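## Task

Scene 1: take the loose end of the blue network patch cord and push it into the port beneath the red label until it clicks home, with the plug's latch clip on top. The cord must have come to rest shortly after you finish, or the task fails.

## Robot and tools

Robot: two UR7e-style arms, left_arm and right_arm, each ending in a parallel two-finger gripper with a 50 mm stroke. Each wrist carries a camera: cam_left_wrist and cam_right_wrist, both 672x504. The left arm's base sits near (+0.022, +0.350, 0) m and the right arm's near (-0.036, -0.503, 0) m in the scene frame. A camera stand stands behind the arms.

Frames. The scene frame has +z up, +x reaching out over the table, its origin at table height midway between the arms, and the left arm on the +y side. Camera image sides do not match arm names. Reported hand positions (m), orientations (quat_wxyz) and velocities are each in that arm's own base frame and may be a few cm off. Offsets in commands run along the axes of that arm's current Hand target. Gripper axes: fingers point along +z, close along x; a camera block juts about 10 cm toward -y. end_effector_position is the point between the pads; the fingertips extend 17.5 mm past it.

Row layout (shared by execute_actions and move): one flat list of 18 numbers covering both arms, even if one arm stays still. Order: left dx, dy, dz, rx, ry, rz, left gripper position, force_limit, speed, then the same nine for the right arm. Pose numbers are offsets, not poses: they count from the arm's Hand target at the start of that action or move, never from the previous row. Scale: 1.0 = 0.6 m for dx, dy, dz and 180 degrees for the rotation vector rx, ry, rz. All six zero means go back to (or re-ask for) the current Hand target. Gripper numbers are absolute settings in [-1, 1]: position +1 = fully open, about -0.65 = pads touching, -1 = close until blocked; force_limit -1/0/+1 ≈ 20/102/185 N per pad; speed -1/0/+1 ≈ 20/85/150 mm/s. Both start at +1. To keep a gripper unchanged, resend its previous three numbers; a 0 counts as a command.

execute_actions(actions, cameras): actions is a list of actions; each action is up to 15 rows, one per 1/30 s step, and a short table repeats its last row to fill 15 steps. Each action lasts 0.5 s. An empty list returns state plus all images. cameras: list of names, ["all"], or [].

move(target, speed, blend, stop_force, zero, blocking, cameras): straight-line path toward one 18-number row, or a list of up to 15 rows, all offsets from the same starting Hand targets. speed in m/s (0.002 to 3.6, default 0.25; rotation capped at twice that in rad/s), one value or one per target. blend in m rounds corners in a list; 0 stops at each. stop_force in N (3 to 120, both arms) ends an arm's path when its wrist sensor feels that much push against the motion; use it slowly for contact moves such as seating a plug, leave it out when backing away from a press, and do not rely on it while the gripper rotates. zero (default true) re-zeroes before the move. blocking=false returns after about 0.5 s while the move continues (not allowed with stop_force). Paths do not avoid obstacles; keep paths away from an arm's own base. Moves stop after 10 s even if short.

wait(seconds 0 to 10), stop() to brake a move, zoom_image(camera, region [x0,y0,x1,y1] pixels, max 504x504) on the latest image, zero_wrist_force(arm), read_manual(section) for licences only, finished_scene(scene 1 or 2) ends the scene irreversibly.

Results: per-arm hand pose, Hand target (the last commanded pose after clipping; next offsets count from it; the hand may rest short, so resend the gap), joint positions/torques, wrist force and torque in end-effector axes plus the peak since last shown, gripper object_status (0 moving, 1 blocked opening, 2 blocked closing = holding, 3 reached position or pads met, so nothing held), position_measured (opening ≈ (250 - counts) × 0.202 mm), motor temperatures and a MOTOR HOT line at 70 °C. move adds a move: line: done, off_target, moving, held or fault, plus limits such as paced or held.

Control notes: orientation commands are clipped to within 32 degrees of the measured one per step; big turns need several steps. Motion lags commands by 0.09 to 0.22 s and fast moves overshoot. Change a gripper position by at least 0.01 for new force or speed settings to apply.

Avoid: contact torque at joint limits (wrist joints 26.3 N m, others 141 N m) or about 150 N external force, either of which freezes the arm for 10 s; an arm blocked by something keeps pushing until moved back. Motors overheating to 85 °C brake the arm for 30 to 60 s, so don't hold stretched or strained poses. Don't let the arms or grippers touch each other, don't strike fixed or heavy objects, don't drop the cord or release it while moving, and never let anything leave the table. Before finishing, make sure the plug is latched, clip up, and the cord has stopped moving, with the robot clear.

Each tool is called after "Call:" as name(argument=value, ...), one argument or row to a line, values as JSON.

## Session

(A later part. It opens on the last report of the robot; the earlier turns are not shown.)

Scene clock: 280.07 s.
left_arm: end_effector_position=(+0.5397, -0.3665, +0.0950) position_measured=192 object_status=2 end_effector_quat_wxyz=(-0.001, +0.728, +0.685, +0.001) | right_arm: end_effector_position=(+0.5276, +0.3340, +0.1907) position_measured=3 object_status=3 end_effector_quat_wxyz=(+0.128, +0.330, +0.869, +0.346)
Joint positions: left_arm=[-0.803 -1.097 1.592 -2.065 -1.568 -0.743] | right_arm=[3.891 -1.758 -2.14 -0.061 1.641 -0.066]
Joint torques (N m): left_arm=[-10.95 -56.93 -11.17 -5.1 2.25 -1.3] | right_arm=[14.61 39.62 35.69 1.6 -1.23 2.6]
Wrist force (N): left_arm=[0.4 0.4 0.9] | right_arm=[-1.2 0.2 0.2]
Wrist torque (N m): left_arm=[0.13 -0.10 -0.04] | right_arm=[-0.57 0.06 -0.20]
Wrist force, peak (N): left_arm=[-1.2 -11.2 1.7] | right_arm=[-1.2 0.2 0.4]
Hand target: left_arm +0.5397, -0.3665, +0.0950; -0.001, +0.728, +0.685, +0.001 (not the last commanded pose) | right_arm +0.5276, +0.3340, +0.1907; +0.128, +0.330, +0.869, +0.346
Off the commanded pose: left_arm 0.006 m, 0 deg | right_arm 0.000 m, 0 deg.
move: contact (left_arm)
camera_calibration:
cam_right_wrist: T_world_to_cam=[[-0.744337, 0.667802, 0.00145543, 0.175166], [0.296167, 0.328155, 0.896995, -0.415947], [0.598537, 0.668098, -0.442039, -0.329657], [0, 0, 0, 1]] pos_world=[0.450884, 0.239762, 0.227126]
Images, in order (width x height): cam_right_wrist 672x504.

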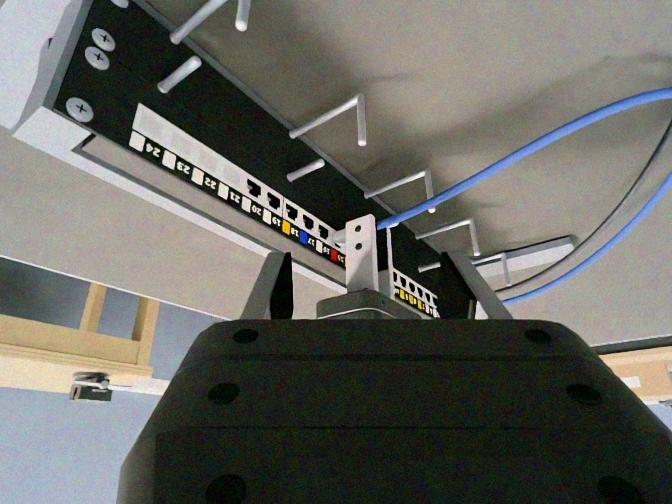

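Call:
move(
  target=[
    [0.0,-0.001,0.000,0,0,0,-1,-0.6,-0.7,0,0,0,0,0,0,1,1,1],
    [0.0008,-0.001,0.000,0,0,0,-1,-0.6,-0.7,0,0,0,0,0,0,1,1,1],
  ],
  speed=0.02,
)

Call:
move(
  target=[0,0.012,0,0,0,0,-1,-0.6,-0.7,0,0,0,0,0,0,1,1,1],
  speed=0.006,
  stop_force=8,
  cameras=["cam_right_wrist"],
)

Call:
zoom_image(
  camera="cam_right_wrist",
  region=[325, 220, 361, 247],
)

Scene clock: 286.63 s.
left_arm: end_effector_position=(+0.5390, -0.3662, +0.0950) position_measured=192 object_status=2 end_effector_quat_wxyz=(-0.001, +0.728, +0.685, +0.001) | right_arm: end_effector_position=(+0.5276, +0.3340, +0.1907) position_measured=3 object_status=3 end_effector_quat_wxyz=(+0.128, +0.330, +0.869, +0.346)
Joint positions: left_arm=[-0.804 -1.098 1.595 -2.066 -1.568 -0.743] | right_arm=[3.891 -1.758 -2.14 -0.061 1.641 -0.066]
Joint torques (N m): left_arm=[8.95 -56.66 -12.34 -5.3 0.46 1.41] | right_arm=[15.07 40.01 35.26 1.7 -1.25 2.5]
Wrist force (N): left_arm=[0.0 0.4 0.0] | right_arm=[-1.0 0.0 0.4]
Wrist torque (N m): left_arm=[0.10 -0.03 0.00] | right_arm=[-0.60 0.02 -0.20]
Wrist force, peak (N): left_arm=[0.6 0.6 1.2] | right_arm=[-1.2 0.4 0.3]
Hand target: left_arm +0.5391, -0.3660, +0.0950; -0.001, +0.728, +0.685, +0.001 | right_arm +0.5276, +0.3340, +0.1907; +0.128, +0.330, +0.869, +0.346
Off the commanded pose: left_arm 0.000 m, 0 deg | right_arm 0.000 m, 0 deg.
move: done

Scene clock: 287.93 s.
left_arm: end_effector_position=(+0.5397, -0.3660, +0.0950) position_measured=192 object_status=2 end_effector_quat_wxyz=(-0.001, +0.728, +0.685, +0.001) | right_arm: end_effector_position=(+0.5276, +0.3340, +0.1907) position_measured=3 object_status=3 end_effector_quat_wxyz=(+0.128, +0.330, +0.869, +0.346)
Joint positions: left_arm=[-0.803 -1.097 1.593 -2.066 -1.568 -0.742] | right_arm=[3.891 -1.758 -2.14 -0.061 1.641 -0.066]
Joint torques (N m): left_arm=[-9.02 -57.26 -11.73 -4.81 0.19 -1.38] | right_arm=[15.15 39.51 35.11 1.64 -1.21 2.56]
Wrist force (N): left_arm=[-0.8 -2.1 0.6] | right_arm=[-1.1 0.4 0.3]
Wrist torque (N m): left_arm=[0.05 -0.10 -0.01] | right_arm=[-0.55 0.05 -0.20]
Wrist force, peak (N): left_arm=[-0.6 -12.0 1.2] | right_arm=[-1.3 0.5 0.4]
Hand target: left_arm +0.5397, -0.3660, +0.0950; -0.001, +0.728, +0.685, +0.001 (not the last commanded pose) | right_arm +0.5276, +0.3340, +0.1907; +0.128, +0.330, +0.869, +0.346
Off the commanded pose: left_arm 0.007 m, 0 deg | right_arm 0.000 m, 0 deg.
move: contact (left_arm)
camera_calibration:
cam_right_wrist: T_world_to_cam=[[-0.744337, 0.667802, 0.00145543, 0.175166], [0.296167, 0.328155, 0.896995, -0.415947], [0.598537, 0.668098, -0.442039, -0.329657], [0, 0, 0, 1]] pos_world=[0.450884, 0.239762, 0.227126]
Images, in order (width x height): cam_right_wrist 672x504.

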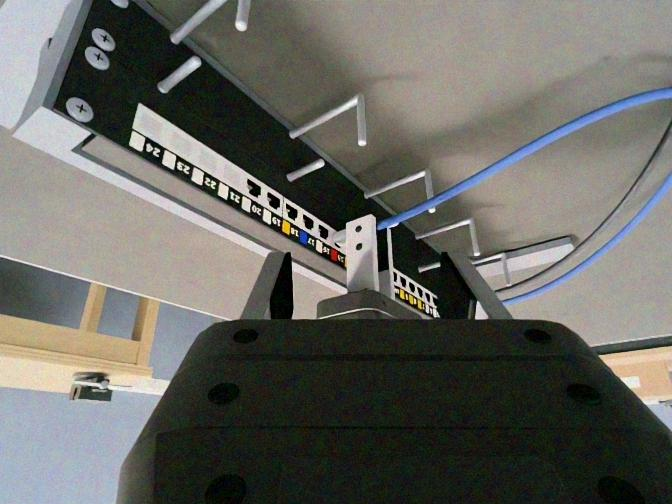

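Scaled by 14.000 from the camera's 672x504 image, which has a finer 960x720 frame.

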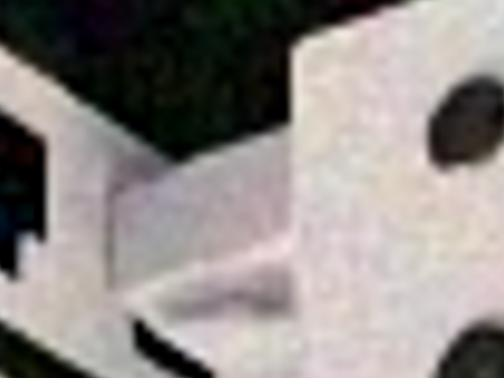

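Call:
move(
  target=[
    [0.0,-0.001,0.000,0,0,0,-1,-0.6,-0.7,0,0,0,0,0,0,1,1,1],
    [0.000,-0.001,0.0007,0,0,0,-1,-0.6,-0.7,0,0,0,0,0,0,1,1,1],
  ],
  speed=0.02,
)

Call:
move(
  target=[0,0.012,0,0,0,0,-1,-0.6,-0.7,0,0,0,0,0,0,1,1,1],
  speed=0.006,
  stop_force=8,
  cameras=["cam_right_wrist"],
)

Call:
zoom_image(
  camera="cam_right_wrist",
  region=[325, 220, 361, 247],
)

Scene clock: 297.43 s.
left_arm: end_effector_position=(+0.5391, -0.3660, +0.0948) position_measured=192 object_status=2 end_effector_quat_wxyz=(+0.000, +0.728, +0.685, +0.001) | right_arm: end_effector_position=(+0.5276, +0.3340, +0.1907) position_measured=3 object_status=3 end_effector_quat_wxyz=(+0.128, +0.330, +0.869, +0.346)
Joint positions: left_arm=[-0.803 -1.098 1.595 -2.067 -1.568 -0.743] | right_arm=[3.891 -1.758 -2.14 -0.061 1.641 -0.066]
Joint torques (N m): left_arm=[-10.99 -37.96 -10.48 -5.5 0.2 -1.45] | right_arm=[15.04 40.22 35.24 1.61 -1.17 2.61]
Wrist force (N): left_arm=[0.3 0.7 -0.1] | right_arm=[-1.1 0.3 0.3]
Wrist torque (N m): left_arm=[0.13 -0.07 0.02] | right_arm=[-0.55 0.03 -0.20]
Wrist force, peak (N): left_arm=[-1.0 -2.3 1.5] | right_arm=[-1.2 0.2 0.4]
Hand target: left_arm +0.5391, -0.3660, +0.0946; -0.001, +0.728, +0.685, +0.001 | right_arm +0.5276, +0.3340, +0.1907; +0.128, +0.330, +0.869, +0.346
Off the commanded pose: left_arm 0.000 m, 0 deg | right_arm 0.000 m, 0 deg.
move: done

Scene clock: 299.40 s.
left_arm: end_effector_position=(+0.5463, -0.3664, +0.0946) position_measured=192 object_status=2 end_effector_quat_wxyz=(-0.001, +0.728, +0.685, +0.001) | right_arm: end_effector_position=(+0.5276, +0.3340, +0.1907) position_measured=3 object_status=3 end_effector_quat_wxyz=(+0.128, +0.330, +0.869, +0.346)
Joint positions: left_arm=[-0.796 -1.085 1.575 -2.06 -1.568 -0.735] | right_arm=[3.891 -1.758 -2.14 -0.061 1.641 -0.066]
Joint torques (N m): left_arm=[14.3 -39.49 -39.99 -0.56 1.56 1.5] | right_arm=[14.03 39.46 35.67 1.65 -1.37 2.47]
Wrist force (N): left_arm=[-2.3 -5.1 0.6] | right_arm=[-1.1 0.4 0.3]
Wrist torque (N m): left_arm=[-0.02 -0.15 0.01] | right_arm=[-0.55 0.04 -0.20]
Wrist force, peak (N): left_arm=[-2.5 -5.5 1.5] | right_arm=[-1.3 0.2 0.5]
Hand target: left_arm +0.5463, -0.3664, +0.0946; -0.001, +0.728, +0.685, +0.001 | right_arm +0.5276, +0.3340, +0.1907; +0.128, +0.330, +0.869, +0.346
Off the commanded pose: left_arm 0.000 m, 0 deg | right_arm 0.000 m, 0 deg.
move: done
camera_calibration:
cam_right_wrist: T_world_to_cam=[[-0.744337, 0.667802, 0.00145543, 0.175166], [0.296167, 0.328155, 0.896995, -0.415947], [0.598537, 0.668098, -0.442039, -0.329657], [0, 0, 0, 1]] pos_world=[0.450884, 0.239762, 0.227126]
Images, in order (width x height): cam_right_wrist 672x504.

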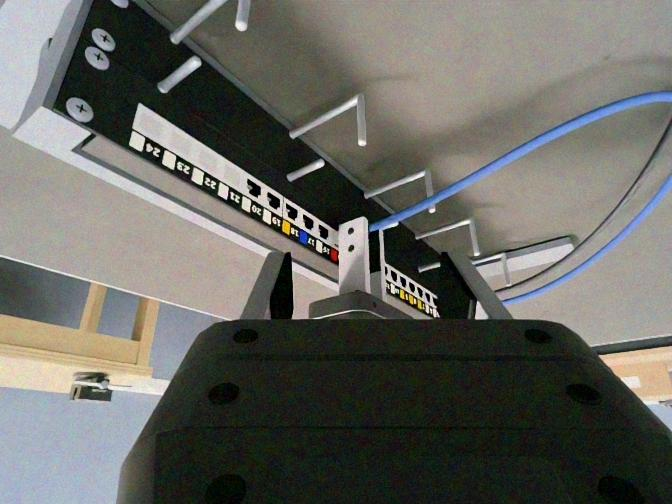

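Scaled by 14.000 from the camera's 672x504 image, which has a finer 960x720 frame.

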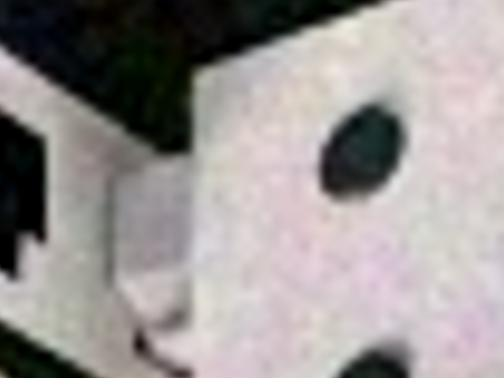

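Call:
move(
  target=[0,0.0283,0,0,0,0,-1,-0.6,-0.7,0,0,0,0,0,0,1,1,1],
  speed=0.01,
  stop_force=25,
  cameras=["cam_right_wrist"],
)

Call:
zoom_image(
  camera="cam_right_wrist",
  region=[320, 210, 370, 250],
)

Scene clock: 305.03 s.
left_arm: end_effector_position=(+0.5491, -0.3666, +0.0945) position_measured=192 object_status=2 end_effector_quat_wxyz=(-0.001, +0.728, +0.685, +0.001) | right_arm: end_effector_position=(+0.5276, +0.3340, +0.1907) position_measured=3 object_status=3 end_effector_quat_wxyz=(+0.128, +0.330, +0.869, +0.346)
Joint positions: left_arm=[-0.793 -1.08 1.566 -2.056 -1.568 -0.732] | right_arm=[3.891 -1.758 -2.14 -0.061 1.641 -0.066]
Joint torques (N m): left_arm=[-2.97 -57.13 -15.3 -7.17 6.19 -1.18] | right_arm=[15.45 39.97 35.3 1.67 -1.16 2.41]
Wrist force (N): left_arm=[-3.9 -22.3 -1.0] | right_arm=[-1.1 0.3 0.1]
Wrist torque (N m): left_arm=[-0.19 -0.17 0.00] | right_arm=[-0.56 0.04 -0.20]
Wrist force, peak (N): left_arm=[-2.9 -33.4 -2.6] | right_arm=[-1.3 0.2 0.4]
Hand target: left_arm +0.5491, -0.3666, +0.0945; -0.001, +0.728, +0.685, +0.001 (not the last commanded pose) | right_arm +0.5276, +0.3340, +0.1907; +0.128, +0.330, +0.869, +0.346
Off the commanded pose: left_arm 0.014 m, 0 deg | right_arm 0.000 m, 0 deg.
move: contact (left_arm)
camera_calibration:
cam_right_wrist: T_world_to_cam=[[-0.744337, 0.667802, 0.00145543, 0.175166], [0.296167, 0.328155, 0.896995, -0.415947], [0.598537, 0.668098, -0.442039, -0.329657], [0, 0, 0, 1]] pos_world=[0.450884, 0.239762, 0.227126]
Images, in order (width x height): cam_right_wrist 672x504.

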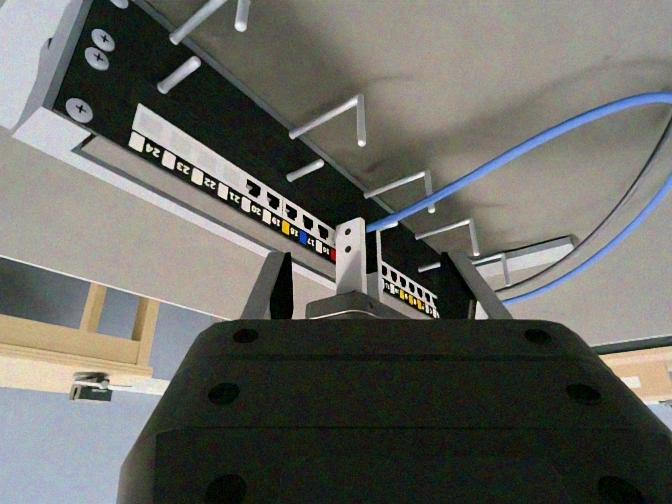

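Scaled by 10.080 from the camera's 672x504 image, which has a finer 960x720 frame.

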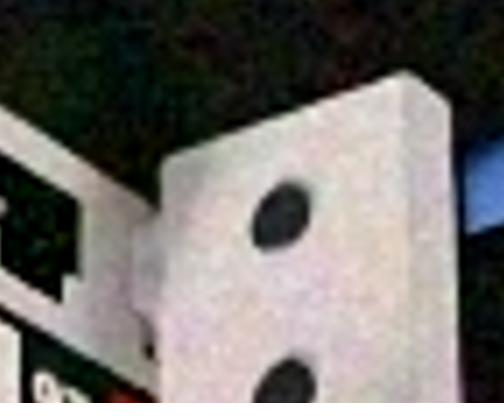

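Call:
move(
  target=[-0.0003,0.0233,0,0,0,0,-1,-0.6,-0.7,0,0,0,0,0,0,1,1,1],
  speed=0.008,
  stop_force=25,
  cameras=["cam_right_wrist"],
)

Call:
zoom_image(
  camera="cam_right_wrist",
  region=[320, 210, 370, 250],
)

Scene clock: 322.30 s.
left_arm: end_effector_position=(+0.5631, -0.3676, +0.0945) position_measured=192 object_status=2 end_effector_quat_wxyz=(-0.001, +0.728, +0.685, +0.001) | right_arm: end_effector_position=(+0.5276, +0.3340, +0.1907) position_measured=3 object_status=3 end_effector_quat_wxyz=(+0.128, +0.330, +0.869, +0.346)
Joint positions: left_arm=[-0.779 -1.054 1.525 -2.041 -1.568 -0.718] | right_arm=[3.891 -1.758 -2.14 -0.061 1.641 -0.066]
Joint torques (N m): left_arm=[20.71 -39.25 -46.01 -5.49 7.3 1.51] | right_arm=[15.29 38.94 34.13 1.66 -1.12 2.6]
Wrist force (N): left_arm=[0.4 -31.4 -2.6] | right_arm=[-1.0 0.3 0.1]
Wrist torque (N m): left_arm=[-0.13 -0.11 -0.13] | right_arm=[-0.57 0.01 -0.20]
Wrist force, peak (N): left_arm=[-2.3 -35.4 -2.7] | right_arm=[-1.2 0.3 0.3]
Hand target: left_arm +0.5631, -0.3676, +0.0945; -0.001, +0.728, +0.685, +0.001 | right_arm +0.5276, +0.3340, +0.1907; +0.128, +0.330, +0.869, +0.346
Off the commanded pose: left_arm 0.000 m, 0 deg | right_arm 0.000 m, 0 deg.
move: done
camera_calibration:
cam_right_wrist: T_world_to_cam=[[-0.744337, 0.667802, 0.00145543, 0.175166], [0.296167, 0.328155, 0.896995, -0.415947], [0.598537, 0.668098, -0.442039, -0.329657], [0, 0, 0, 1]] pos_world=[0.450884, 0.239762, 0.227126]
Images, in order (width x height): cam_right_wrist 672x504.

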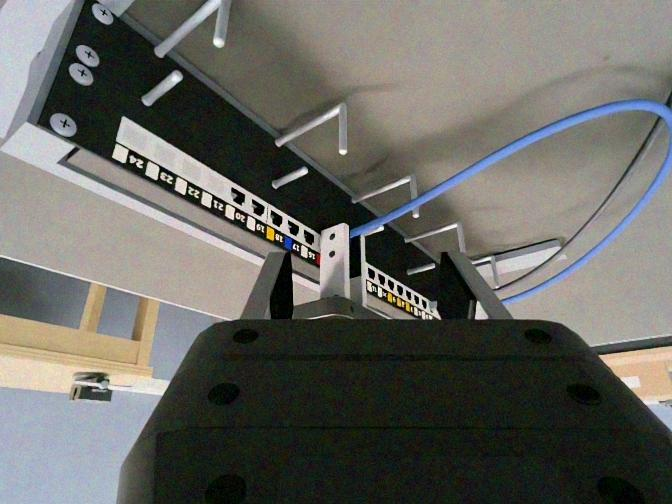

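Scaled by 10.080 from the camera's 672x504 image, which has a finer 960x720 frame.

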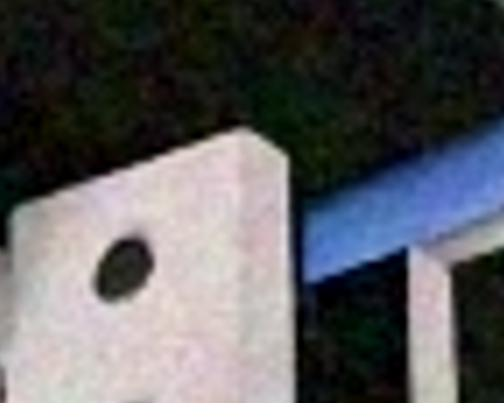

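Call:
zoom_image(
  camera="cam_right_wrist",
  region=[290, 205, 390, 280],
)

Scaled by 5.040 from the camera's 672x504 image, which has a finer 960x720 frame.

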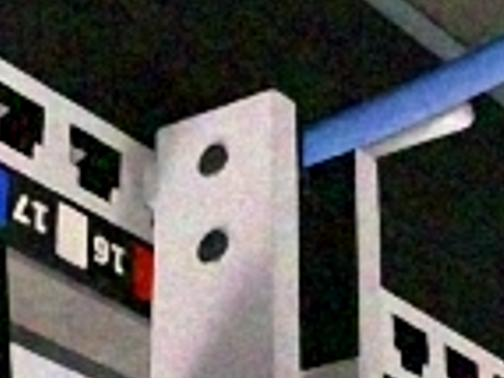

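Call:
move(
  target=[0,-0.01,0,0,0,0,-1,-0.6,-0.7,0,0,0,0,0,0,1,1,1],
  speed=0.008,
  stop_force=38,
  cameras=["cam_left_wrist","cam_right_wrist"],
)

Call:
zoom_image(
  camera="cam_right_wrist",
  region=[290, 205, 390, 280],
)

Scene clock: 342.37 s.
left_arm: end_effector_position=(+0.5612, -0.3674, +0.0946) position_measured=192 object_status=2 end_effector_quat_wxyz=(-0.001, +0.728, +0.685, +0.001) | right_arm: end_effector_position=(+0.5276, +0.3340, +0.1907) position_measured=3 object_status=3 end_effector_quat_wxyz=(+0.128, +0.330, +0.869, +0.346)
Joint positions: left_arm=[-0.781 -1.057 1.531 -2.044 -1.568 -0.72] | right_arm=[3.891 -1.758 -2.14 -0.061 1.641 -0.066]
Joint torques (N m): left_arm=[8.98 -37.72 -35.9 -0.37 -1.28 1.45] | right_arm=[15.44 38.54 35.48 1.83 -1.09 2.45]
Motor temperatures (°C): left_arm=[36 46 49 48 47 38] | right_arm=[44 42 34 43 40 40]
Wrist force (N): left_arm=[0.9 4.4 -0.7] | right_arm=[-1.0 0.3 0.5]
Wrist torque (N m): left_arm=[0.26 -0.13 0.05] | right_arm=[-0.55 0.02 -0.20]
Wrist force, peak (N): left_arm=[0.4 -31.5 -2.1] | right_arm=[-1.2 0.3 0.3]
Hand target: left_arm +0.5612, -0.3674, +0.0946; -0.001, +0.728, +0.685, +0.001 (not the last commanded pose) | right_arm +0.5276, +0.3340, +0.1907; +0.128, +0.330, +0.869, +0.346
Off the commanded pose: left_arm 0.004 m, 0 deg | right_arm 0.000 m, 0 deg.
move: contact (left_arm)
camera_calibration:
cam_left_wrist: T_world_to_cam=[[0.0605154, 0.998107, 0.0109395, 0.342533], [0.932732, -0.0604477, 0.355467, -0.568693], [0.355456, -0.0113077, -0.934625, 0.018864], [0, 0, 0, 1]] pos_world=[0.503004, -0.376047, 0.216035]
cam_right_wrist: T_world_to_cam=[[-0.744337, 0.667802, 0.00145543, 0.175166], [0.296167, 0.328155, 0.896995, -0.415947], [0.598537, 0.668098, -0.442039, -0.329657], [0, 0, 0, 1]] pos_world=[0.450884, 0.239762, 0.227126]

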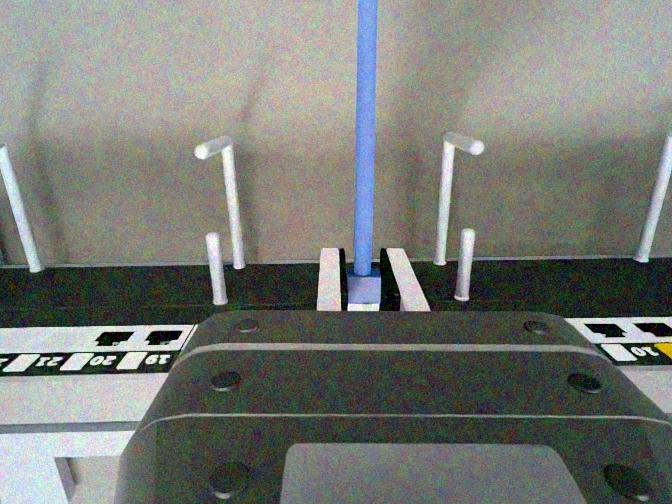

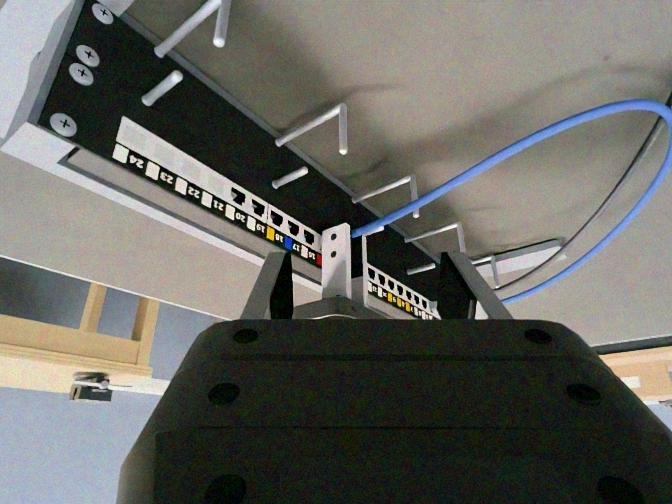

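Scaled by 5.040 from the camera's 672x504 image, which has a finer 960x720 frame.

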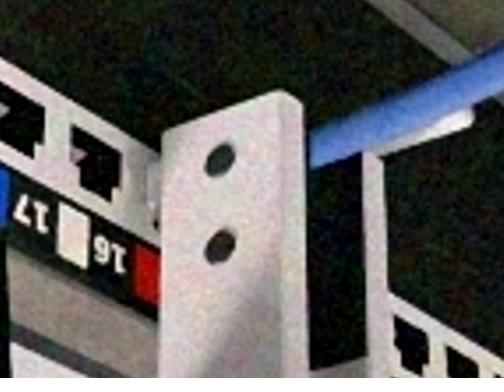

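Call:
move(
  target=[0,0,0,0,0,0,-1,-0.6,-0.7,-0.1932,0.158,0.0372,0.2349,0.0772,-0.1936,1,1,1],
  speed=0.25,
  cameras=["cam_right_wrist"],
)

Scene clock: 361.07 s.
left_arm: end_effector_position=(+0.5612, -0.3674, +0.0946) position_measured=192 object_status=2 end_effector_quat_wxyz=(-0.001, +0.728, +0.685, +0.001) | right_arm: end_effector_position=(+0.6705, +0.3201, +0.2388) position_measured=3 object_status=3 end_effector_quat_wxyz=(-0.004, +0.042, +0.999, -0.002)
Joint positions: left_arm=[-0.781 -1.057 1.531 -2.044 -1.568 -0.72] | right_arm=[3.767 -2.175 -1 -1.545 1.573 -0.861]
Joint torques (N m): left_arm=[8.9 -38.02 -36.49 -3.91 -1.22 1.45] | right_arm=[15.13 48.72 41.71 0.45 -1.65 -2.65]
Wrist force (N): left_arm=[1.2 4.6 -0.4] | right_arm=[-1.0 0.7 0.5]
Wrist torque (N m): left_arm=[0.29 -0.19 0.04] | right_arm=[-0.29 0.00 -0.12]
Wrist force, peak (N): left_arm=[1.2 5.1 -1.7] | right_arm=[-1.5 1.1 0.3]
Hand target: left_arm +0.5612, -0.3674, +0.0946; -0.001, +0.728, +0.685, +0.001 | right_arm +0.6705, +0.3201, +0.2388; -0.004, +0.042, +0.999, -0.002
Off the commanded pose: left_arm 0.000 m, 0 deg | right_arm 0.000 m, 0 deg.
move: done
camera_calibration:
cam_right_wrist: T_world_to_cam=[[-0.99622, 0.0868673, 0.0000302268, 0.645911], [0.0815253, 0.934835, 0.345596, -0.415468], [0.0299927, 0.344292, -0.938384, 0.218868], [0, 0, 0, 1]] pos_world=[0.670776, 0.256931, 0.348946]
Images, in order (width x height): cam_right_wrist 672x504.

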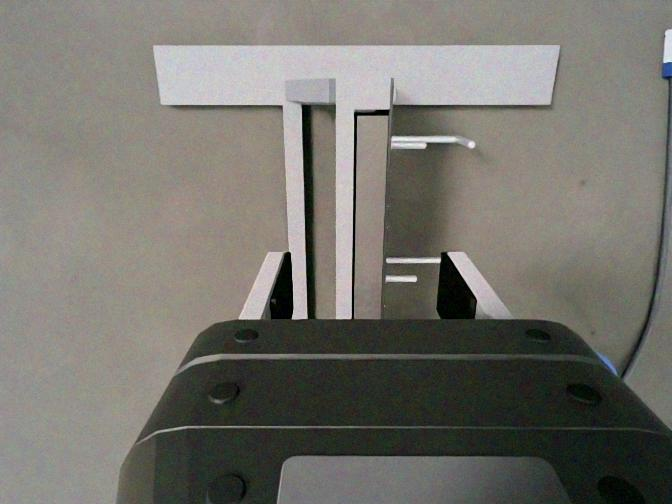

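Call:
move(
  target=[0,0,0,0,0,0,-1,-0.6,-0.7,0.0211,-0.0018,0.13,0,0,0,0.67,0,-0.5],
  speed=0.2,
  cameras=["cam_right_wrist"],
)

Call:
zoom_image(
  camera="cam_right_wrist",
  region=[230, 150, 480, 330],
)

Scene clock: 373.20 s.
left_arm: end_effector_position=(+0.5612, -0.3674, +0.0946) position_measured=192 object_status=2 end_effector_quat_wxyz=(-0.001, +0.728, +0.685, +0.001) | right_arm: end_effector_position=(+0.6612, +0.3197, +0.1883) position_measured=52 object_status=3 end_effector_quat_wxyz=(-0.006, +0.042, +0.999, -0.003)
Joint positions: left_arm=[-0.781 -1.057 1.531 -2.044 -1.568 -0.72] | right_arm=[3.773 -2.169 -1.14 -1.416 1.574 -0.854]
Joint torques (N m): left_arm=[10.02 -39.3 -36.23 -3.84 -1.14 1.27] | right_arm=[-13.8 48.68 40.01 0.72 -1.37 -2.74]
Wrist force (N): left_arm=[1.2 4.8 -0.8] | right_arm=[-0.4 0.8 0.3]
Wrist torque (N m): left_arm=[0.31 -0.18 0.05] | right_arm=[-0.29 -0.10 -0.17]
Wrist force, peak (N): left_arm=[1.0 5.1 -1.6] | right_arm=[0.1 0.1 6.8]
Hand target: left_arm +0.5612, -0.3674, +0.0946; -0.001, +0.728, +0.685, +0.001 | right_arm +0.6613, +0.3196, +0.1883; -0.006, +0.042, +0.999, -0.003 (not the last commanded pose)
Off the commanded pose: left_arm 0.000 m, 0 deg | right_arm 0.028 m, 0 deg.
move: held (right_arm; a check stopped the path); limits=held
pose unreachable (right arm): on one or more control steps of this call, first in action 0 (counted from 0), this arm could not follow its commanded pose, so it was not sent that pose on those steps. It may still have moved: this result reports where it is.
cause: moving toward the commanded pose would bring a part of the arm too close to another arm (a part of this arm just beyond joint 3 (elbow) and a part of the left arm just beyond its joint 3 (elbow), at the place that arm is still heading or pushing toward).
camera_calibration:
cam_right_wrist: T_world_to_cam=[[-0.996225, 0.0867426, 0.00331731, 0.636194], [0.0826025, 0.935544, 0.343416, -0.397344], [0.0266853, 0.342394, -0.939178, 0.174746], [0, 0, 0, 1]] pos_world=[0.661951, 0.256716, 0.298461]
Images, in order (width x height): cam_right_wrist 672x504.

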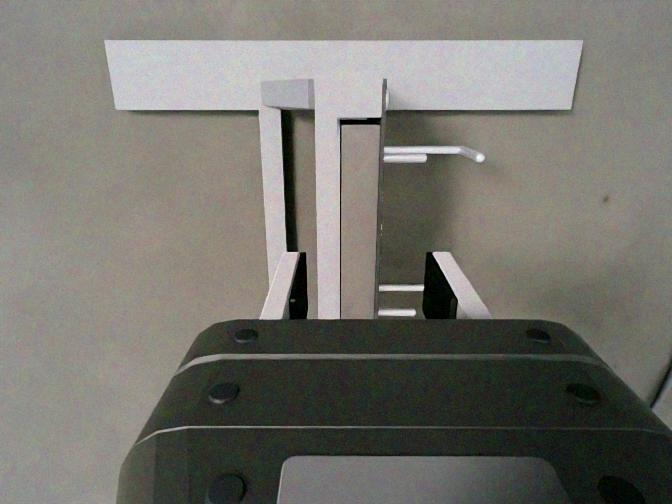

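Scaled by 2.016 from the camera's 672x504 image, which has a finer 960x720 frame.

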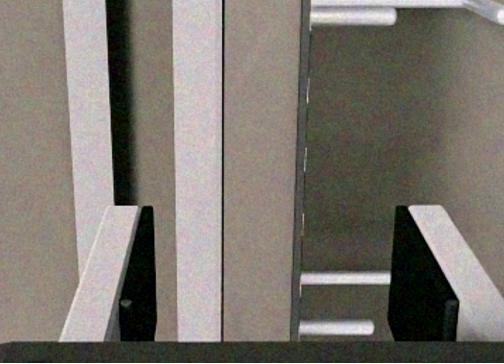

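Call:
move(
  target=[
    [0,0,0,0,0,0,-1,-0.6,-0.7,0,0,0,-0.1944,0,0,0.67,0,-0.5],
    [0,0,0,0,0,0,-1,-0.6,-0.7,0,0,0.08,-0.1944,0,0,0.67,0,-0.5],
  ],
  speed=0.25,
  cameras=["cam_right_wrist"],
)

Scene clock: 384.37 s.
left_arm: end_effector_position=(+0.5612, -0.3674, +0.0946) position_measured=192 object_status=2 end_effector_quat_wxyz=(-0.001, +0.728, +0.685, +0.001) | right_arm: end_effector_position=(+0.6607, +0.3194, +0.1404) position_measured=52 object_status=3 end_effector_quat_wxyz=(+0.007, +0.042, +0.954, +0.298)
Joint positions: left_arm=[-0.781 -1.057 1.531 -2.044 -1.568 -0.72] | right_arm=[3.6 -2.138 -1.539 -0.701 2.084 -0.935]
Joint torques (N m): left_arm=[8.97 -38.48 -36 -3.89 -1.14 0.7] | right_arm=[-7.28 43.92 14.59 5.53 2.27 2.67]
Wrist force (N): left_arm=[0.9 4.6 -1.6] | right_arm=[-0.7 0.7 0.4]
Wrist torque (N m): left_arm=[0.25 -0.13 0.05] | right_arm=[-0.47 -0.05 -0.25]
Wrist force, peak (N): left_arm=[1.4 5.1 -1.6] | right_arm=[-0.8 2.2 -1.2]
Hand target: left_arm +0.5612, -0.3674, +0.0946; -0.001, +0.728, +0.685, +0.001 | right_arm +0.6607, +0.3194, +0.1403; +0.007, +0.042, +0.954, +0.298
Off the commanded pose: left_arm 0.000 m, 0 deg | right_arm 0.000 m, 0 deg.
move: done
camera_calibration:
cam_right_wrist: T_world_to_cam=[[-0.995843, 0.0908977, 0.00586258, 0.633845], [0.056831, 0.569742, 0.819856, -0.31359], [0.0711829, 0.816781, -0.572539, -0.102479], [0, 0, 0, 1]] pos_world=[0.656327, 0.204753, 0.19471]
Images, in order (width x height): cam_right_wrist 672x504.

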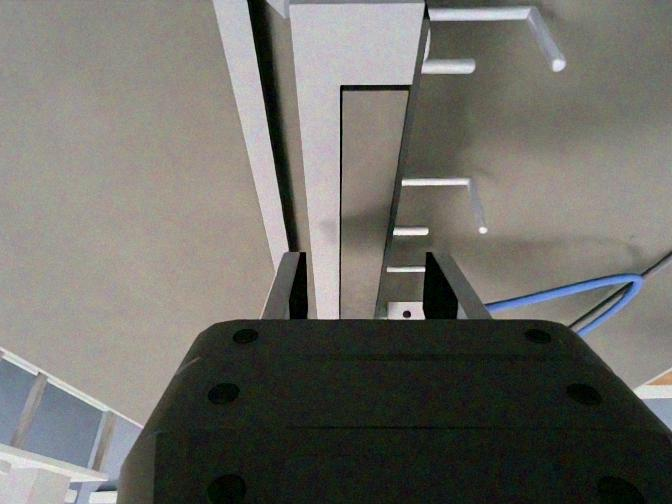

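Call:
move(
  target=[0,0,0,0,0,0,-1,-0.6,-0.7,0,-0.0428,0.0615,0,0,0,0.67,0,-0.5],
  speed=0.06,
  stop_force=8,
  cameras=["cam_right_wrist"],
)

Call:
zoom_image(
  camera="cam_right_wrist",
  region=[230, 150, 480, 330],
)

Scene clock: 391.13 s.
left_arm: end_effector_position=(+0.5612, -0.3674, +0.0946) position_measured=192 object_status=2 end_effector_quat_wxyz=(-0.001, +0.728, +0.685, +0.001) | right_arm: end_effector_position=(+0.6602, +0.3193, +0.0953) position_measured=52 object_status=3 end_effector_quat_wxyz=(+0.007, +0.042, +0.954, +0.298)
Joint positions: left_arm=[-0.781 -1.057 1.531 -2.044 -1.568 -0.72] | right_arm=[3.6 -2.195 -1.578 -0.605 2.084 -0.935]
Joint torques (N m): left_arm=[8.89 -38.54 -36.67 -3.78 -1.17 0.72] | right_arm=[17.87 42.65 10.14 4.23 1.33 2.68]
Wrist force (N): left_arm=[1.1 4.5 -1.4] | right_arm=[-5.4 2.3 -2.9]
Wrist torque (N m): left_arm=[0.28 -0.14 0.04] | right_arm=[-0.52 -0.10 -0.21]
Wrist force, peak (N): left_arm=[1.0 5.1 -1.7] | right_arm=[-8.1 3.6 -4.0]
Hand target: left_arm +0.5612, -0.3674, +0.0946; -0.001, +0.728, +0.685, +0.001 | right_arm +0.6602, +0.3193, +0.0953; +0.007, +0.042, +0.954, +0.298
Off the commanded pose: left_arm 0.000 m, 0 deg | right_arm 0.000 m, 0 deg.
move: done
camera_calibration:
cam_right_wrist: T_world_to_cam=[[-0.995843, 0.0908977, 0.00586258, 0.63362], [0.056831, 0.569742, 0.819856, -0.276611], [0.0711829, 0.816781, -0.572539, -0.128126], [0, 0, 0, 1]] pos_world=[0.655827, 0.204653, 0.14971]
Images, in order (width x height): cam_right_wrist 672x504.

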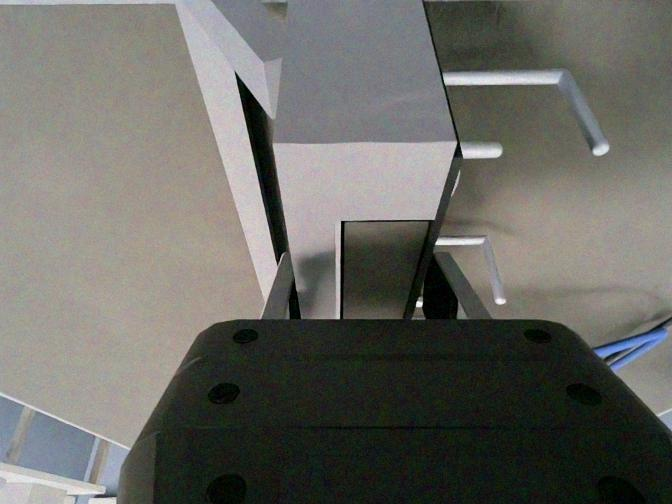

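Scaled by 2.016 from the camera's 672x504 image, which has a finer 960x720 frame.

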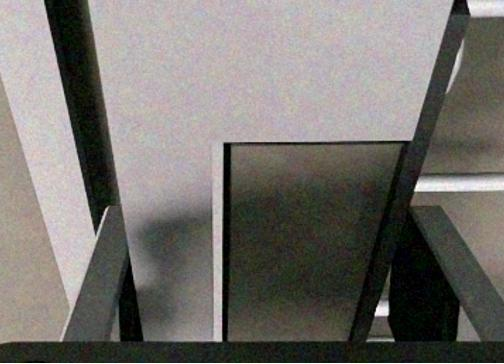

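Call:
move(
  target=[0,0,0,0,0,0,-1,-0.6,-0.7,-0.0037,0,0,0,0,0,0.67,0,-0.5],
  speed=0.03,
)

Call:
execute_actions(
  actions=[
    [[0,0,0,0,0,0,-1,-0.6,-0.7,0,0,0,0,0,0,-1,-0.4,-0.95]],
    [[0,0,0,0,0,0,-1,-0.6,-0.7,0,0,0,0,0,0,-1,-0.4,-0.95]],
    [[0,0,0,0,0,0,-1,-0.6,-0.7,0,0,0,0,0,0,-1,-0.4,-0.95]],
  ],
  cameras=["all"],
)

Call:
zoom_image(
  camera="cam_right_wrist",
  region=[230, 150, 480, 330],
)

Scene clock: 398.07 s.
left_arm: end_effector_position=(+0.5612, -0.3674, +0.0946) position_measured=192 object_status=2 end_effector_quat_wxyz=(-0.001, +0.728, +0.685, +0.001) | right_arm: end_effector_position=(+0.6624, +0.3191, +0.0953) position_measured=52 object_status=3 end_effector_quat_wxyz=(+0.007, +0.042, +0.954, +0.298)
Joint positions: left_arm=[-0.781 -1.057 1.531 -2.044 -1.568 -0.72] | right_arm=[3.599 -2.199 -1.571 -0.609 2.085 -0.937]
Joint torques (N m): left_arm=[9.02 -39.8 -35.89 -4.02 -1.2 0.77] | right_arm=[-14.28 45.11 36.23 1.13 2.48 -2.71]
Wrist force (N): left_arm=[0.6 5.0 -1.4] | right_arm=[-1.1 0.6 0.3]
Wrist torque (N m): left_arm=[0.24 -0.10 0.04] | right_arm=[-0.46 0.02 -0.13]
Wrist force, peak (N): left_arm=[1.1 5.4 -1.3] | right_arm=[-5.6 2.5 -3.0]
Hand target: left_arm +0.5612, -0.3674, +0.0946; -0.001, +0.728, +0.685, +0.001 | right_arm +0.6624, +0.3191, +0.0953; +0.007, +0.042, +0.954, +0.298
Off the commanded pose: left_arm 0.000 m, 0 deg | right_arm 0.000 m, 0 deg.
move: done

Scene clock: 399.77 s.
left_arm: end_effector_position=(+0.5612, -0.3674, +0.0946) position_measured=192 object_status=2 end_effector_quat_wxyz=(-0.001, +0.728, +0.685, +0.001) | right_arm: end_effector_position=(+0.6624, +0.3191, +0.0953) position_measured=94 object_status=2 end_effector_quat_wxyz=(+0.007, +0.042, +0.954, +0.298)
Joint positions: left_arm=[-0.781 -1.057 1.531 -2.044 -1.568 -0.72] | right_arm=[3.598 -2.199 -1.571 -0.609 2.085 -0.937]
Joint torques (N m): left_arm=[9.09 -44.21 -35.44 -3.73 4.52 0.33] | right_arm=[20.96 61.92 6.93 0.22 6.75 -2.11]
Wrist force (N): left_arm=[-1.5 -13.0 0.0] | right_arm=[-26.7 0.6 7.0]
Wrist torque (N m): left_arm=[-0.18 -0.18 0.08] | right_arm=[-0.44 -0.31 0.29]
Wrist force, peak (N): left_arm=[-1.2 -13.5 0.8] | right_arm=[-26.7 0.6 7.0]
Hand target: left_arm +0.5612, -0.3674, +0.0946; -0.001, +0.728, +0.685, +0.001 | right_arm +0.6624, +0.3191, +0.0953; +0.007, +0.042, +0.954, +0.298
Off the commanded pose: left_arm 0.000 m, 0 deg | right_arm 0.000 m, 0 deg.
camera_calibration:
cam_left_wrist: T_world_to_cam=[[0.0605154, 0.998107, 0.0109395, 0.342533], [0.932732, -0.0604477, 0.355467, -0.568693], [0.355456, -0.0113077, -0.934625, 0.018864], [0, 0, 0, 1]] pos_world=[0.503004, -0.376047, 0.216035]
cam_right_wrist: T_world_to_cam=[[-0.995843, 0.0908977, 0.00586258, 0.63583], [0.056831, 0.569742, 0.819856, -0.27654], [0.0711829, 0.816781, -0.572539, -0.128176], [0, 0, 0, 1]] pos_world=[0.658027, 0.204453, 0.14961]

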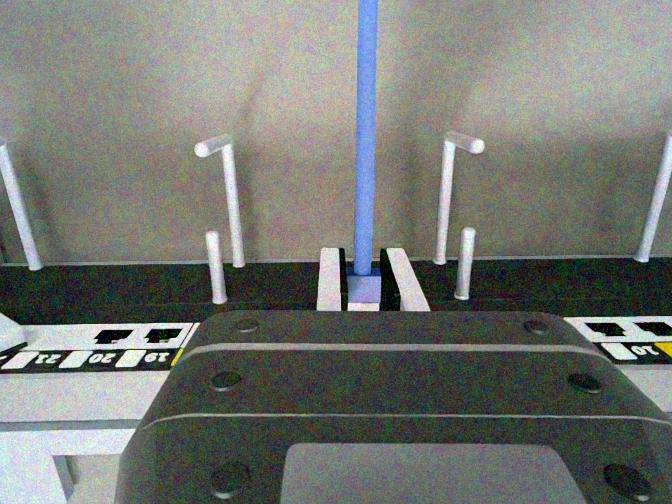

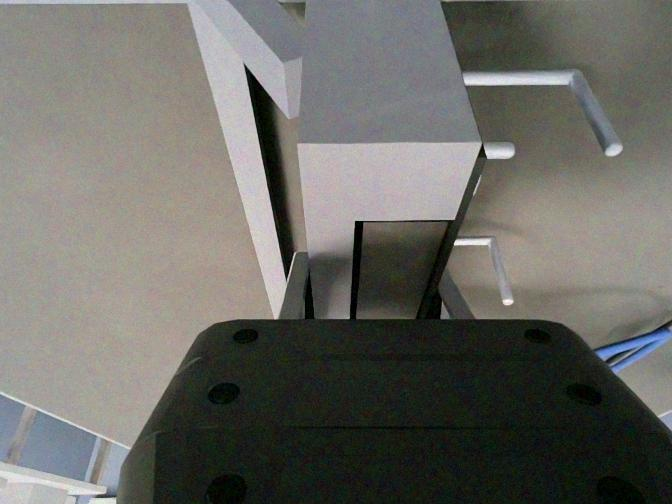

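Scaled by 2.016 from the camera's 672x504 image, which has a finer 960x720 frame.

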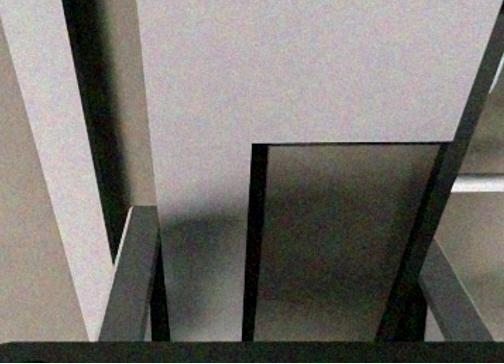

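Call:
move(
  target=[0,0.0133,0,0,0,0,-1,-0.6,-0.7,0,0,0,0,0,0,-1,-0.4,-0.95],
  speed=0.006,
  stop_force=30,
  cameras=["all"],
)

Call:
zoom_image(
  camera="cam_left_wrist",
  region=[260, 180, 460, 330],
)

Scene clock: 406.47 s.
left_arm: end_effector_position=(+0.5624, -0.3675, +0.0946) position_measured=192 object_status=2 end_effector_quat_wxyz=(-0.001, +0.728, +0.685, +0.001) | right_arm: end_effector_position=(+0.6624, +0.3191, +0.0953) position_measured=94 object_status=2 end_effector_quat_wxyz=(+0.007, +0.042, +0.954, +0.298)
Joint positions: left_arm=[-0.78 -1.055 1.527 -2.042 -1.568 -0.719] | right_arm=[3.598 -2.199 -1.571 -0.609 2.085 -0.937]
Joint torques (N m): left_arm=[3.67 -56.4 -21.95 -11.26 11.06 -1.39] | right_arm=[22.99 62.33 7.2 -1.8 5.68 -0.34]
Wrist force (N): left_arm=[-2.9 -42.5 -5.0] | right_arm=[-33.2 0.6 12.4]
Wrist torque (N m): left_arm=[0.16 -0.26 -0.08] | right_arm=[-0.44 -0.29 0.30]
Wrist force, peak (N): left_arm=[-1.7 -48.5 -5.1] | right_arm=[-36.1 -0.1 12.7]
Hand target: left_arm +0.5624, -0.3675, +0.0946; -0.001, +0.728, +0.685, +0.001 (not the last commanded pose) | right_arm +0.6624, +0.3191, +0.0953; +0.007, +0.042, +0.954, +0.298
Off the commanded pose: left_arm 0.007 m, 0 deg | right_arm 0.000 m, 0 deg.
move: contact (left_arm)
camera_calibration:
cam_left_wrist: T_world_to_cam=[[0.0606105, 0.998101, 0.0109614, 0.342505], [0.932805, -0.0605469, 0.355259, -0.569848], [0.355248, -0.0113076, -0.934704, 0.0185574], [0, 0, 0, 1]] pos_world=[0.504205, -0.376148, 0.216035]
cam_right_wrist: T_world_to_cam=[[-0.995843, 0.0908977, 0.00586258, 0.63583], [0.056831, 0.569742, 0.819856, -0.27654], [0.0711829, 0.816781, -0.572539, -0.128176], [0, 0, 0, 1]] pos_world=[0.658027, 0.204453, 0.14961]

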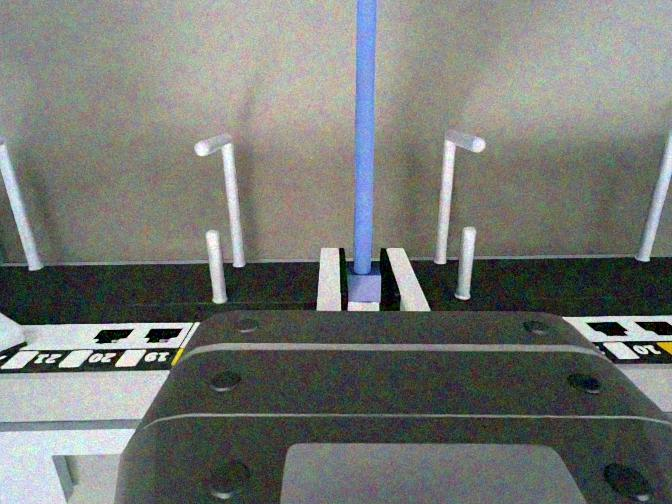

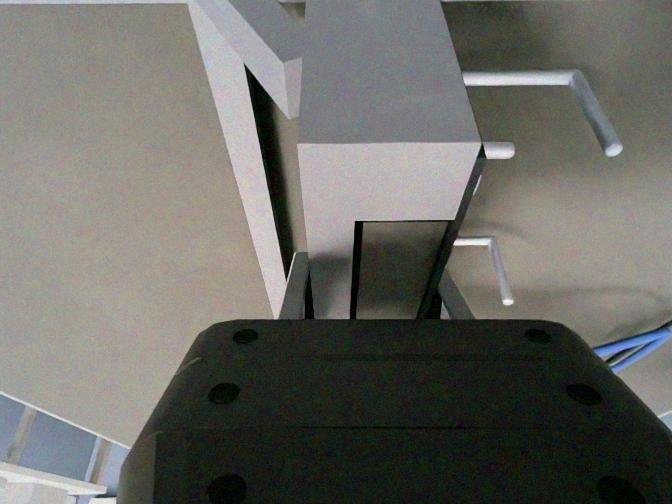

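Scaled by 2.520 from the camera's 672x504 image, which has a finer 960x720 frame.

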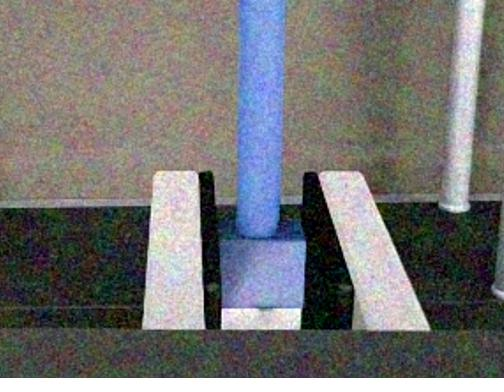

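Call:
move(
  target=[-0.0011,-0.003,-0.0005,0,0,-0.006,-1,-0.6,-0.7,0,0,0,0,0,0,-1,-0.4,-0.95],
  speed=0.01,
)

Call:
move(
  target=[0,0.015,0,0,0,0,-1,-0.6,-0.7,0,0,0,0,0,0,-1,-0.4,-0.95],
  speed=0.006,
  stop_force=45,
  cameras=["all"],
)

Call:
zoom_image(
  camera="cam_left_wrist",
  region=[260, 180, 460, 330],
)

Scene clock: 418.63 s.
left_arm: end_effector_position=(+0.5606, -0.3680, +0.0949) position_measured=192 object_status=2 end_effector_quat_wxyz=(-0.001, +0.722, +0.692, +0.001) | right_arm: end_effector_position=(+0.6624, +0.3191, +0.0953) position_measured=94 object_status=2 end_effector_quat_wxyz=(+0.007, +0.042, +0.954, +0.298)
Joint positions: left_arm=[-0.782 -1.058 1.531 -2.043 -1.568 -0.74] | right_arm=[3.598 -2.199 -1.571 -0.609 2.085 -0.937]
Joint torques (N m): left_arm=[-12.79 -57.82 -8.54 -4.21 -0.74 -1.12] | right_arm=[22.39 62.49 8.81 -0.69 5.83 1.39]
Wrist force (N): left_arm=[-0.1 8.1 0.1] | right_arm=[-19.7 -0.1 1.8]
Wrist torque (N m): left_arm=[0.52 -0.05 0.08] | right_arm=[-0.46 -0.50 0.30]
Wrist force, peak (N): left_arm=[-3.0 -42.9 -4.1] | right_arm=[-33.1 0.0 12.9]
Hand target: left_arm +0.5605, -0.3680, +0.0949; -0.001, +0.722, +0.692, +0.001 | right_arm +0.6624, +0.3191, +0.0953; +0.007, +0.042, +0.954, +0.298
Off the commanded pose: left_arm 0.000 m, 0 deg | right_arm 0.000 m, 0 deg.
move: done

Scene clock: 420.13 s.
left_arm: end_effector_position=(+0.5623, -0.3682, +0.0948) position_measured=192 object_status=2 end_effector_quat_wxyz=(-0.001, +0.722, +0.692, +0.001) | right_arm: end_effector_position=(+0.6624, +0.3191, +0.0953) position_measured=94 object_status=2 end_effector_quat_wxyz=(+0.007, +0.042, +0.954, +0.298)
Joint positions: left_arm=[-0.78 -1.054 1.525 -2.04 -1.569 -0.738] | right_arm=[3.598 -2.199 -1.571 -0.609 2.085 -0.937]
Joint torques (N m): left_arm=[-0.55 -58.87 -22.85 -12.32 7.99 -1.31] | right_arm=[22.7 62.94 14.77 2.18 5.8 1.74]
Wrist force (N): left_arm=[1.6 -38.4 -3.9] | right_arm=[-29.2 -0.6 7.9]
Wrist torque (N m): left_arm=[0.30 0.04 -0.10] | right_arm=[-0.45 -0.40 0.30]
Wrist force, peak (N): left_arm=[2.6 -44.5 -3.9] | right_arm=[-32.3 -0.8 8.5]
Hand target: left_arm +0.5623, -0.3682, +0.0948; -0.001, +0.722, +0.692, +0.001 (not the last commanded pose) | right_arm +0.6624, +0.3191, +0.0953; +0.007, +0.042, +0.954, +0.298
Off the commanded pose: left_arm 0.007 m, 0 deg | right_arm 0.000 m, 0 deg.
move: contact (left_arm)
camera_calibration:
cam_left_wrist: T_world_to_cam=[[0.0419824, 0.999057, 0.0110503, 0.353985], [0.93394, -0.0431706, 0.354813, -0.564101], [0.354955, -0.00457561, -0.934872, 0.021495], [0, 0, 0, 1]] pos_world=[0.504346, -0.377905, 0.216333]
cam_right_wrist: T_world_to_cam=[[-0.995843, 0.0908977, 0.00586258, 0.63583], [0.056831, 0.569742, 0.819856, -0.27654], [0.0711829, 0.816781, -0.572539, -0.128176], [0, 0, 0, 1]] pos_world=[0.658027, 0.204453, 0.14961]

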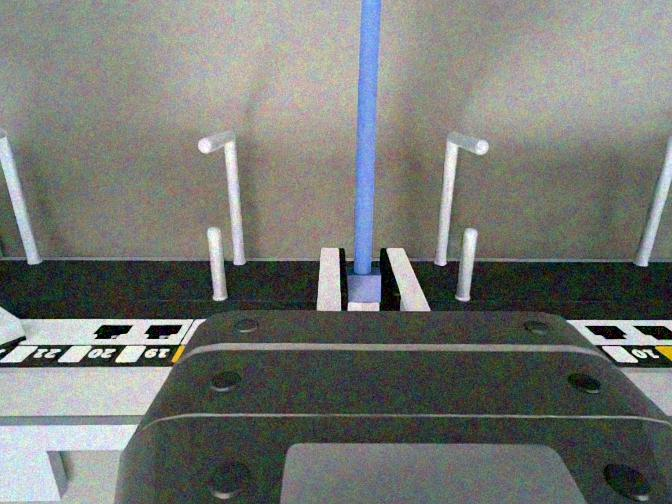

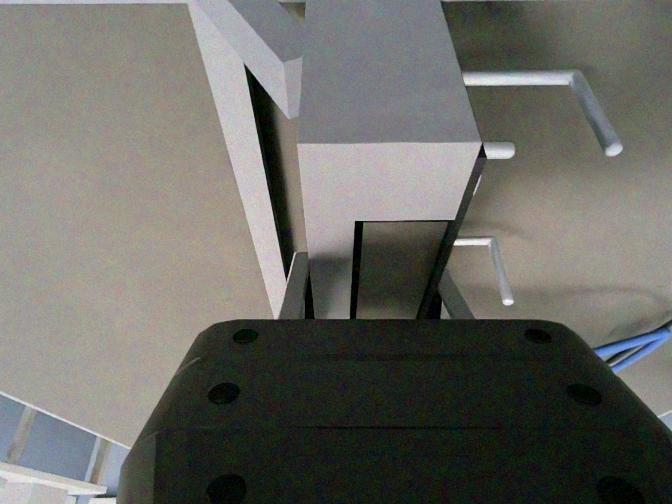

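Scaled by 2.520 from the camera's 672x504 image, which has a finer 960x720 frame.

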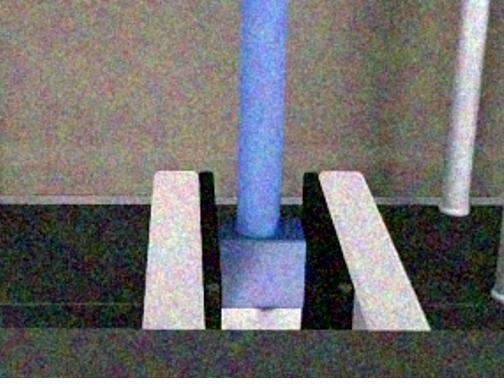

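Call:
move(
  target=[0,-0.003,0,0,0,0,-1,-0.6,-0.7,0,0,0,0,0,0,-1,-0.4,-0.95],
  speed=0.01,
)

Call:
move(
  target=[0,-0.008,0,0,0,0,-1,-0.6,-0.7,0,0,0,0,0,0,-1,-0.4,-0.95],
  speed=0.004,
  stop_force=12,
  cameras=["all"],
)

Call:
zoom_image(
  camera="cam_left_wrist",
  region=[260, 180, 460, 330],
)

Scene clock: 426.67 s.
left_arm: end_effector_position=(+0.5606, -0.3681, +0.0948) position_measured=192 object_status=2 end_effector_quat_wxyz=(-0.001, +0.722, +0.692, +0.001) | right_arm: end_effector_position=(+0.6624, +0.3191, +0.0953) position_measured=94 object_status=2 end_effector_quat_wxyz=(+0.007, +0.042, +0.954, +0.298)
Joint positions: left_arm=[-0.782 -1.058 1.531 -2.042 -1.568 -0.74] | right_arm=[3.598 -2.199 -1.571 -0.609 2.085 -0.937]
Joint torques (N m): left_arm=[-14.48 -58.25 -9.85 -4.3 -0.32 -1.49] | right_arm=[22.84 61.52 29.34 2.13 5.74 1.78]
Wrist force (N): left_arm=[-0.3 7.4 0.3] | right_arm=[-19.7 -0.2 2.1]
Wrist torque (N m): left_arm=[0.47 -0.02 0.08] | right_arm=[-0.44 -0.49 0.30]
Wrist force, peak (N): left_arm=[2.1 -38.6 -3.3] | right_arm=[-29.5 -0.7 8.0]
Hand target: left_arm +0.5605, -0.3681, +0.0948; -0.001, +0.722, +0.692, +0.001 | right_arm +0.6624, +0.3191, +0.0953; +0.007, +0.042, +0.954, +0.298
Off the commanded pose: left_arm 0.000 m, 0 deg | right_arm 0.000 m, 0 deg.
move: done

Scene clock: 428.07 s.
left_arm: end_effector_position=(+0.5596, -0.3681, +0.0948) position_measured=192 object_status=2 end_effector_quat_wxyz=(-0.001, +0.722, +0.692, +0.001) | right_arm: end_effector_position=(+0.6624, +0.3191, +0.0953) position_measured=94 object_status=2 end_effector_quat_wxyz=(+0.007, +0.042, +0.954, +0.298)
Joint positions: left_arm=[-0.783 -1.059 1.533 -2.043 -1.569 -0.741] | right_arm=[3.598 -2.199 -1.571 -0.609 2.085 -0.937]
Joint torques (N m): left_arm=[5.4 -37.1 -34.93 1.24 -3.18 1.47] | right_arm=[22.26 60.03 31.13 2.05 3.14 1.87]
Wrist force (N): left_arm=[2.6 17.4 -0.5] | right_arm=[-14.8 -1.8 -1.5]
Wrist torque (N m): left_arm=[0.82 -0.09 0.02] | right_arm=[-0.45 -0.51 0.31]
Wrist force, peak (N): left_arm=[1.8 20.4 -0.9] | right_arm=[-20.1 -0.3 1.9]
Hand target: left_arm +0.5596, -0.3681, +0.0948; -0.001, +0.722, +0.692, +0.001 (not the last commanded pose) | right_arm +0.6624, +0.3191, +0.0953; +0.007, +0.042, +0.954, +0.298
Off the commanded pose: left_arm 0.004 m, 0 deg | right_arm 0.000 m, 0 deg.
move: contact (left_arm)
camera_calibration:
cam_left_wrist: T_world_to_cam=[[0.0420149, 0.999057, 0.0109602, 0.353996], [0.933906, -0.0431685, 0.354904, -0.561669], [0.355042, -0.0046754, -0.934839, 0.0223302], [0, 0, 0, 1]] pos_world=[0.501745, -0.377805, 0.216334]
cam_right_wrist: T_world_to_cam=[[-0.995843, 0.0908977, 0.00586258, 0.63583], [0.056831, 0.569742, 0.819856, -0.27654], [0.0711829, 0.816781, -0.572539, -0.128176], [0, 0, 0, 1]] pos_world=[0.658027, 0.204453, 0.14961]

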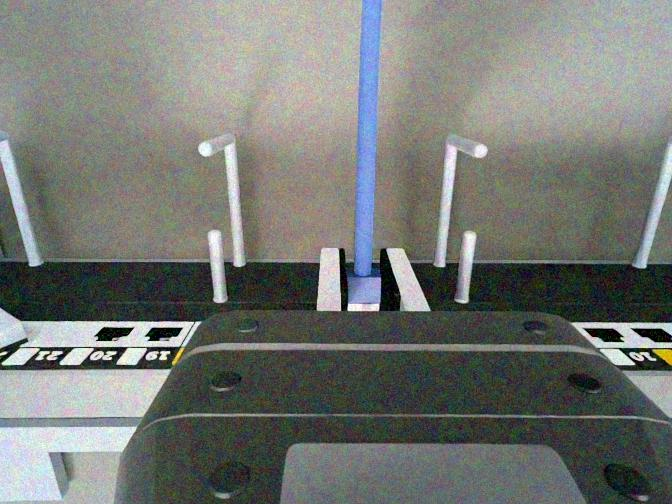

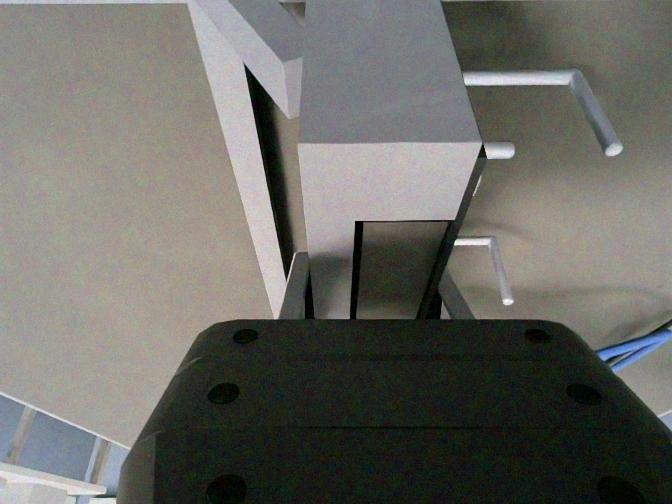

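Scaled by 2.520 from the camera's 672x504 image, which has a finer 960x720 frame.

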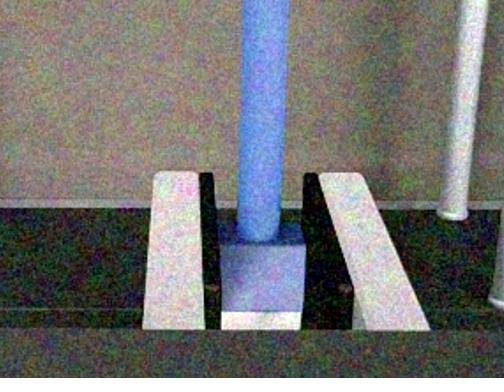

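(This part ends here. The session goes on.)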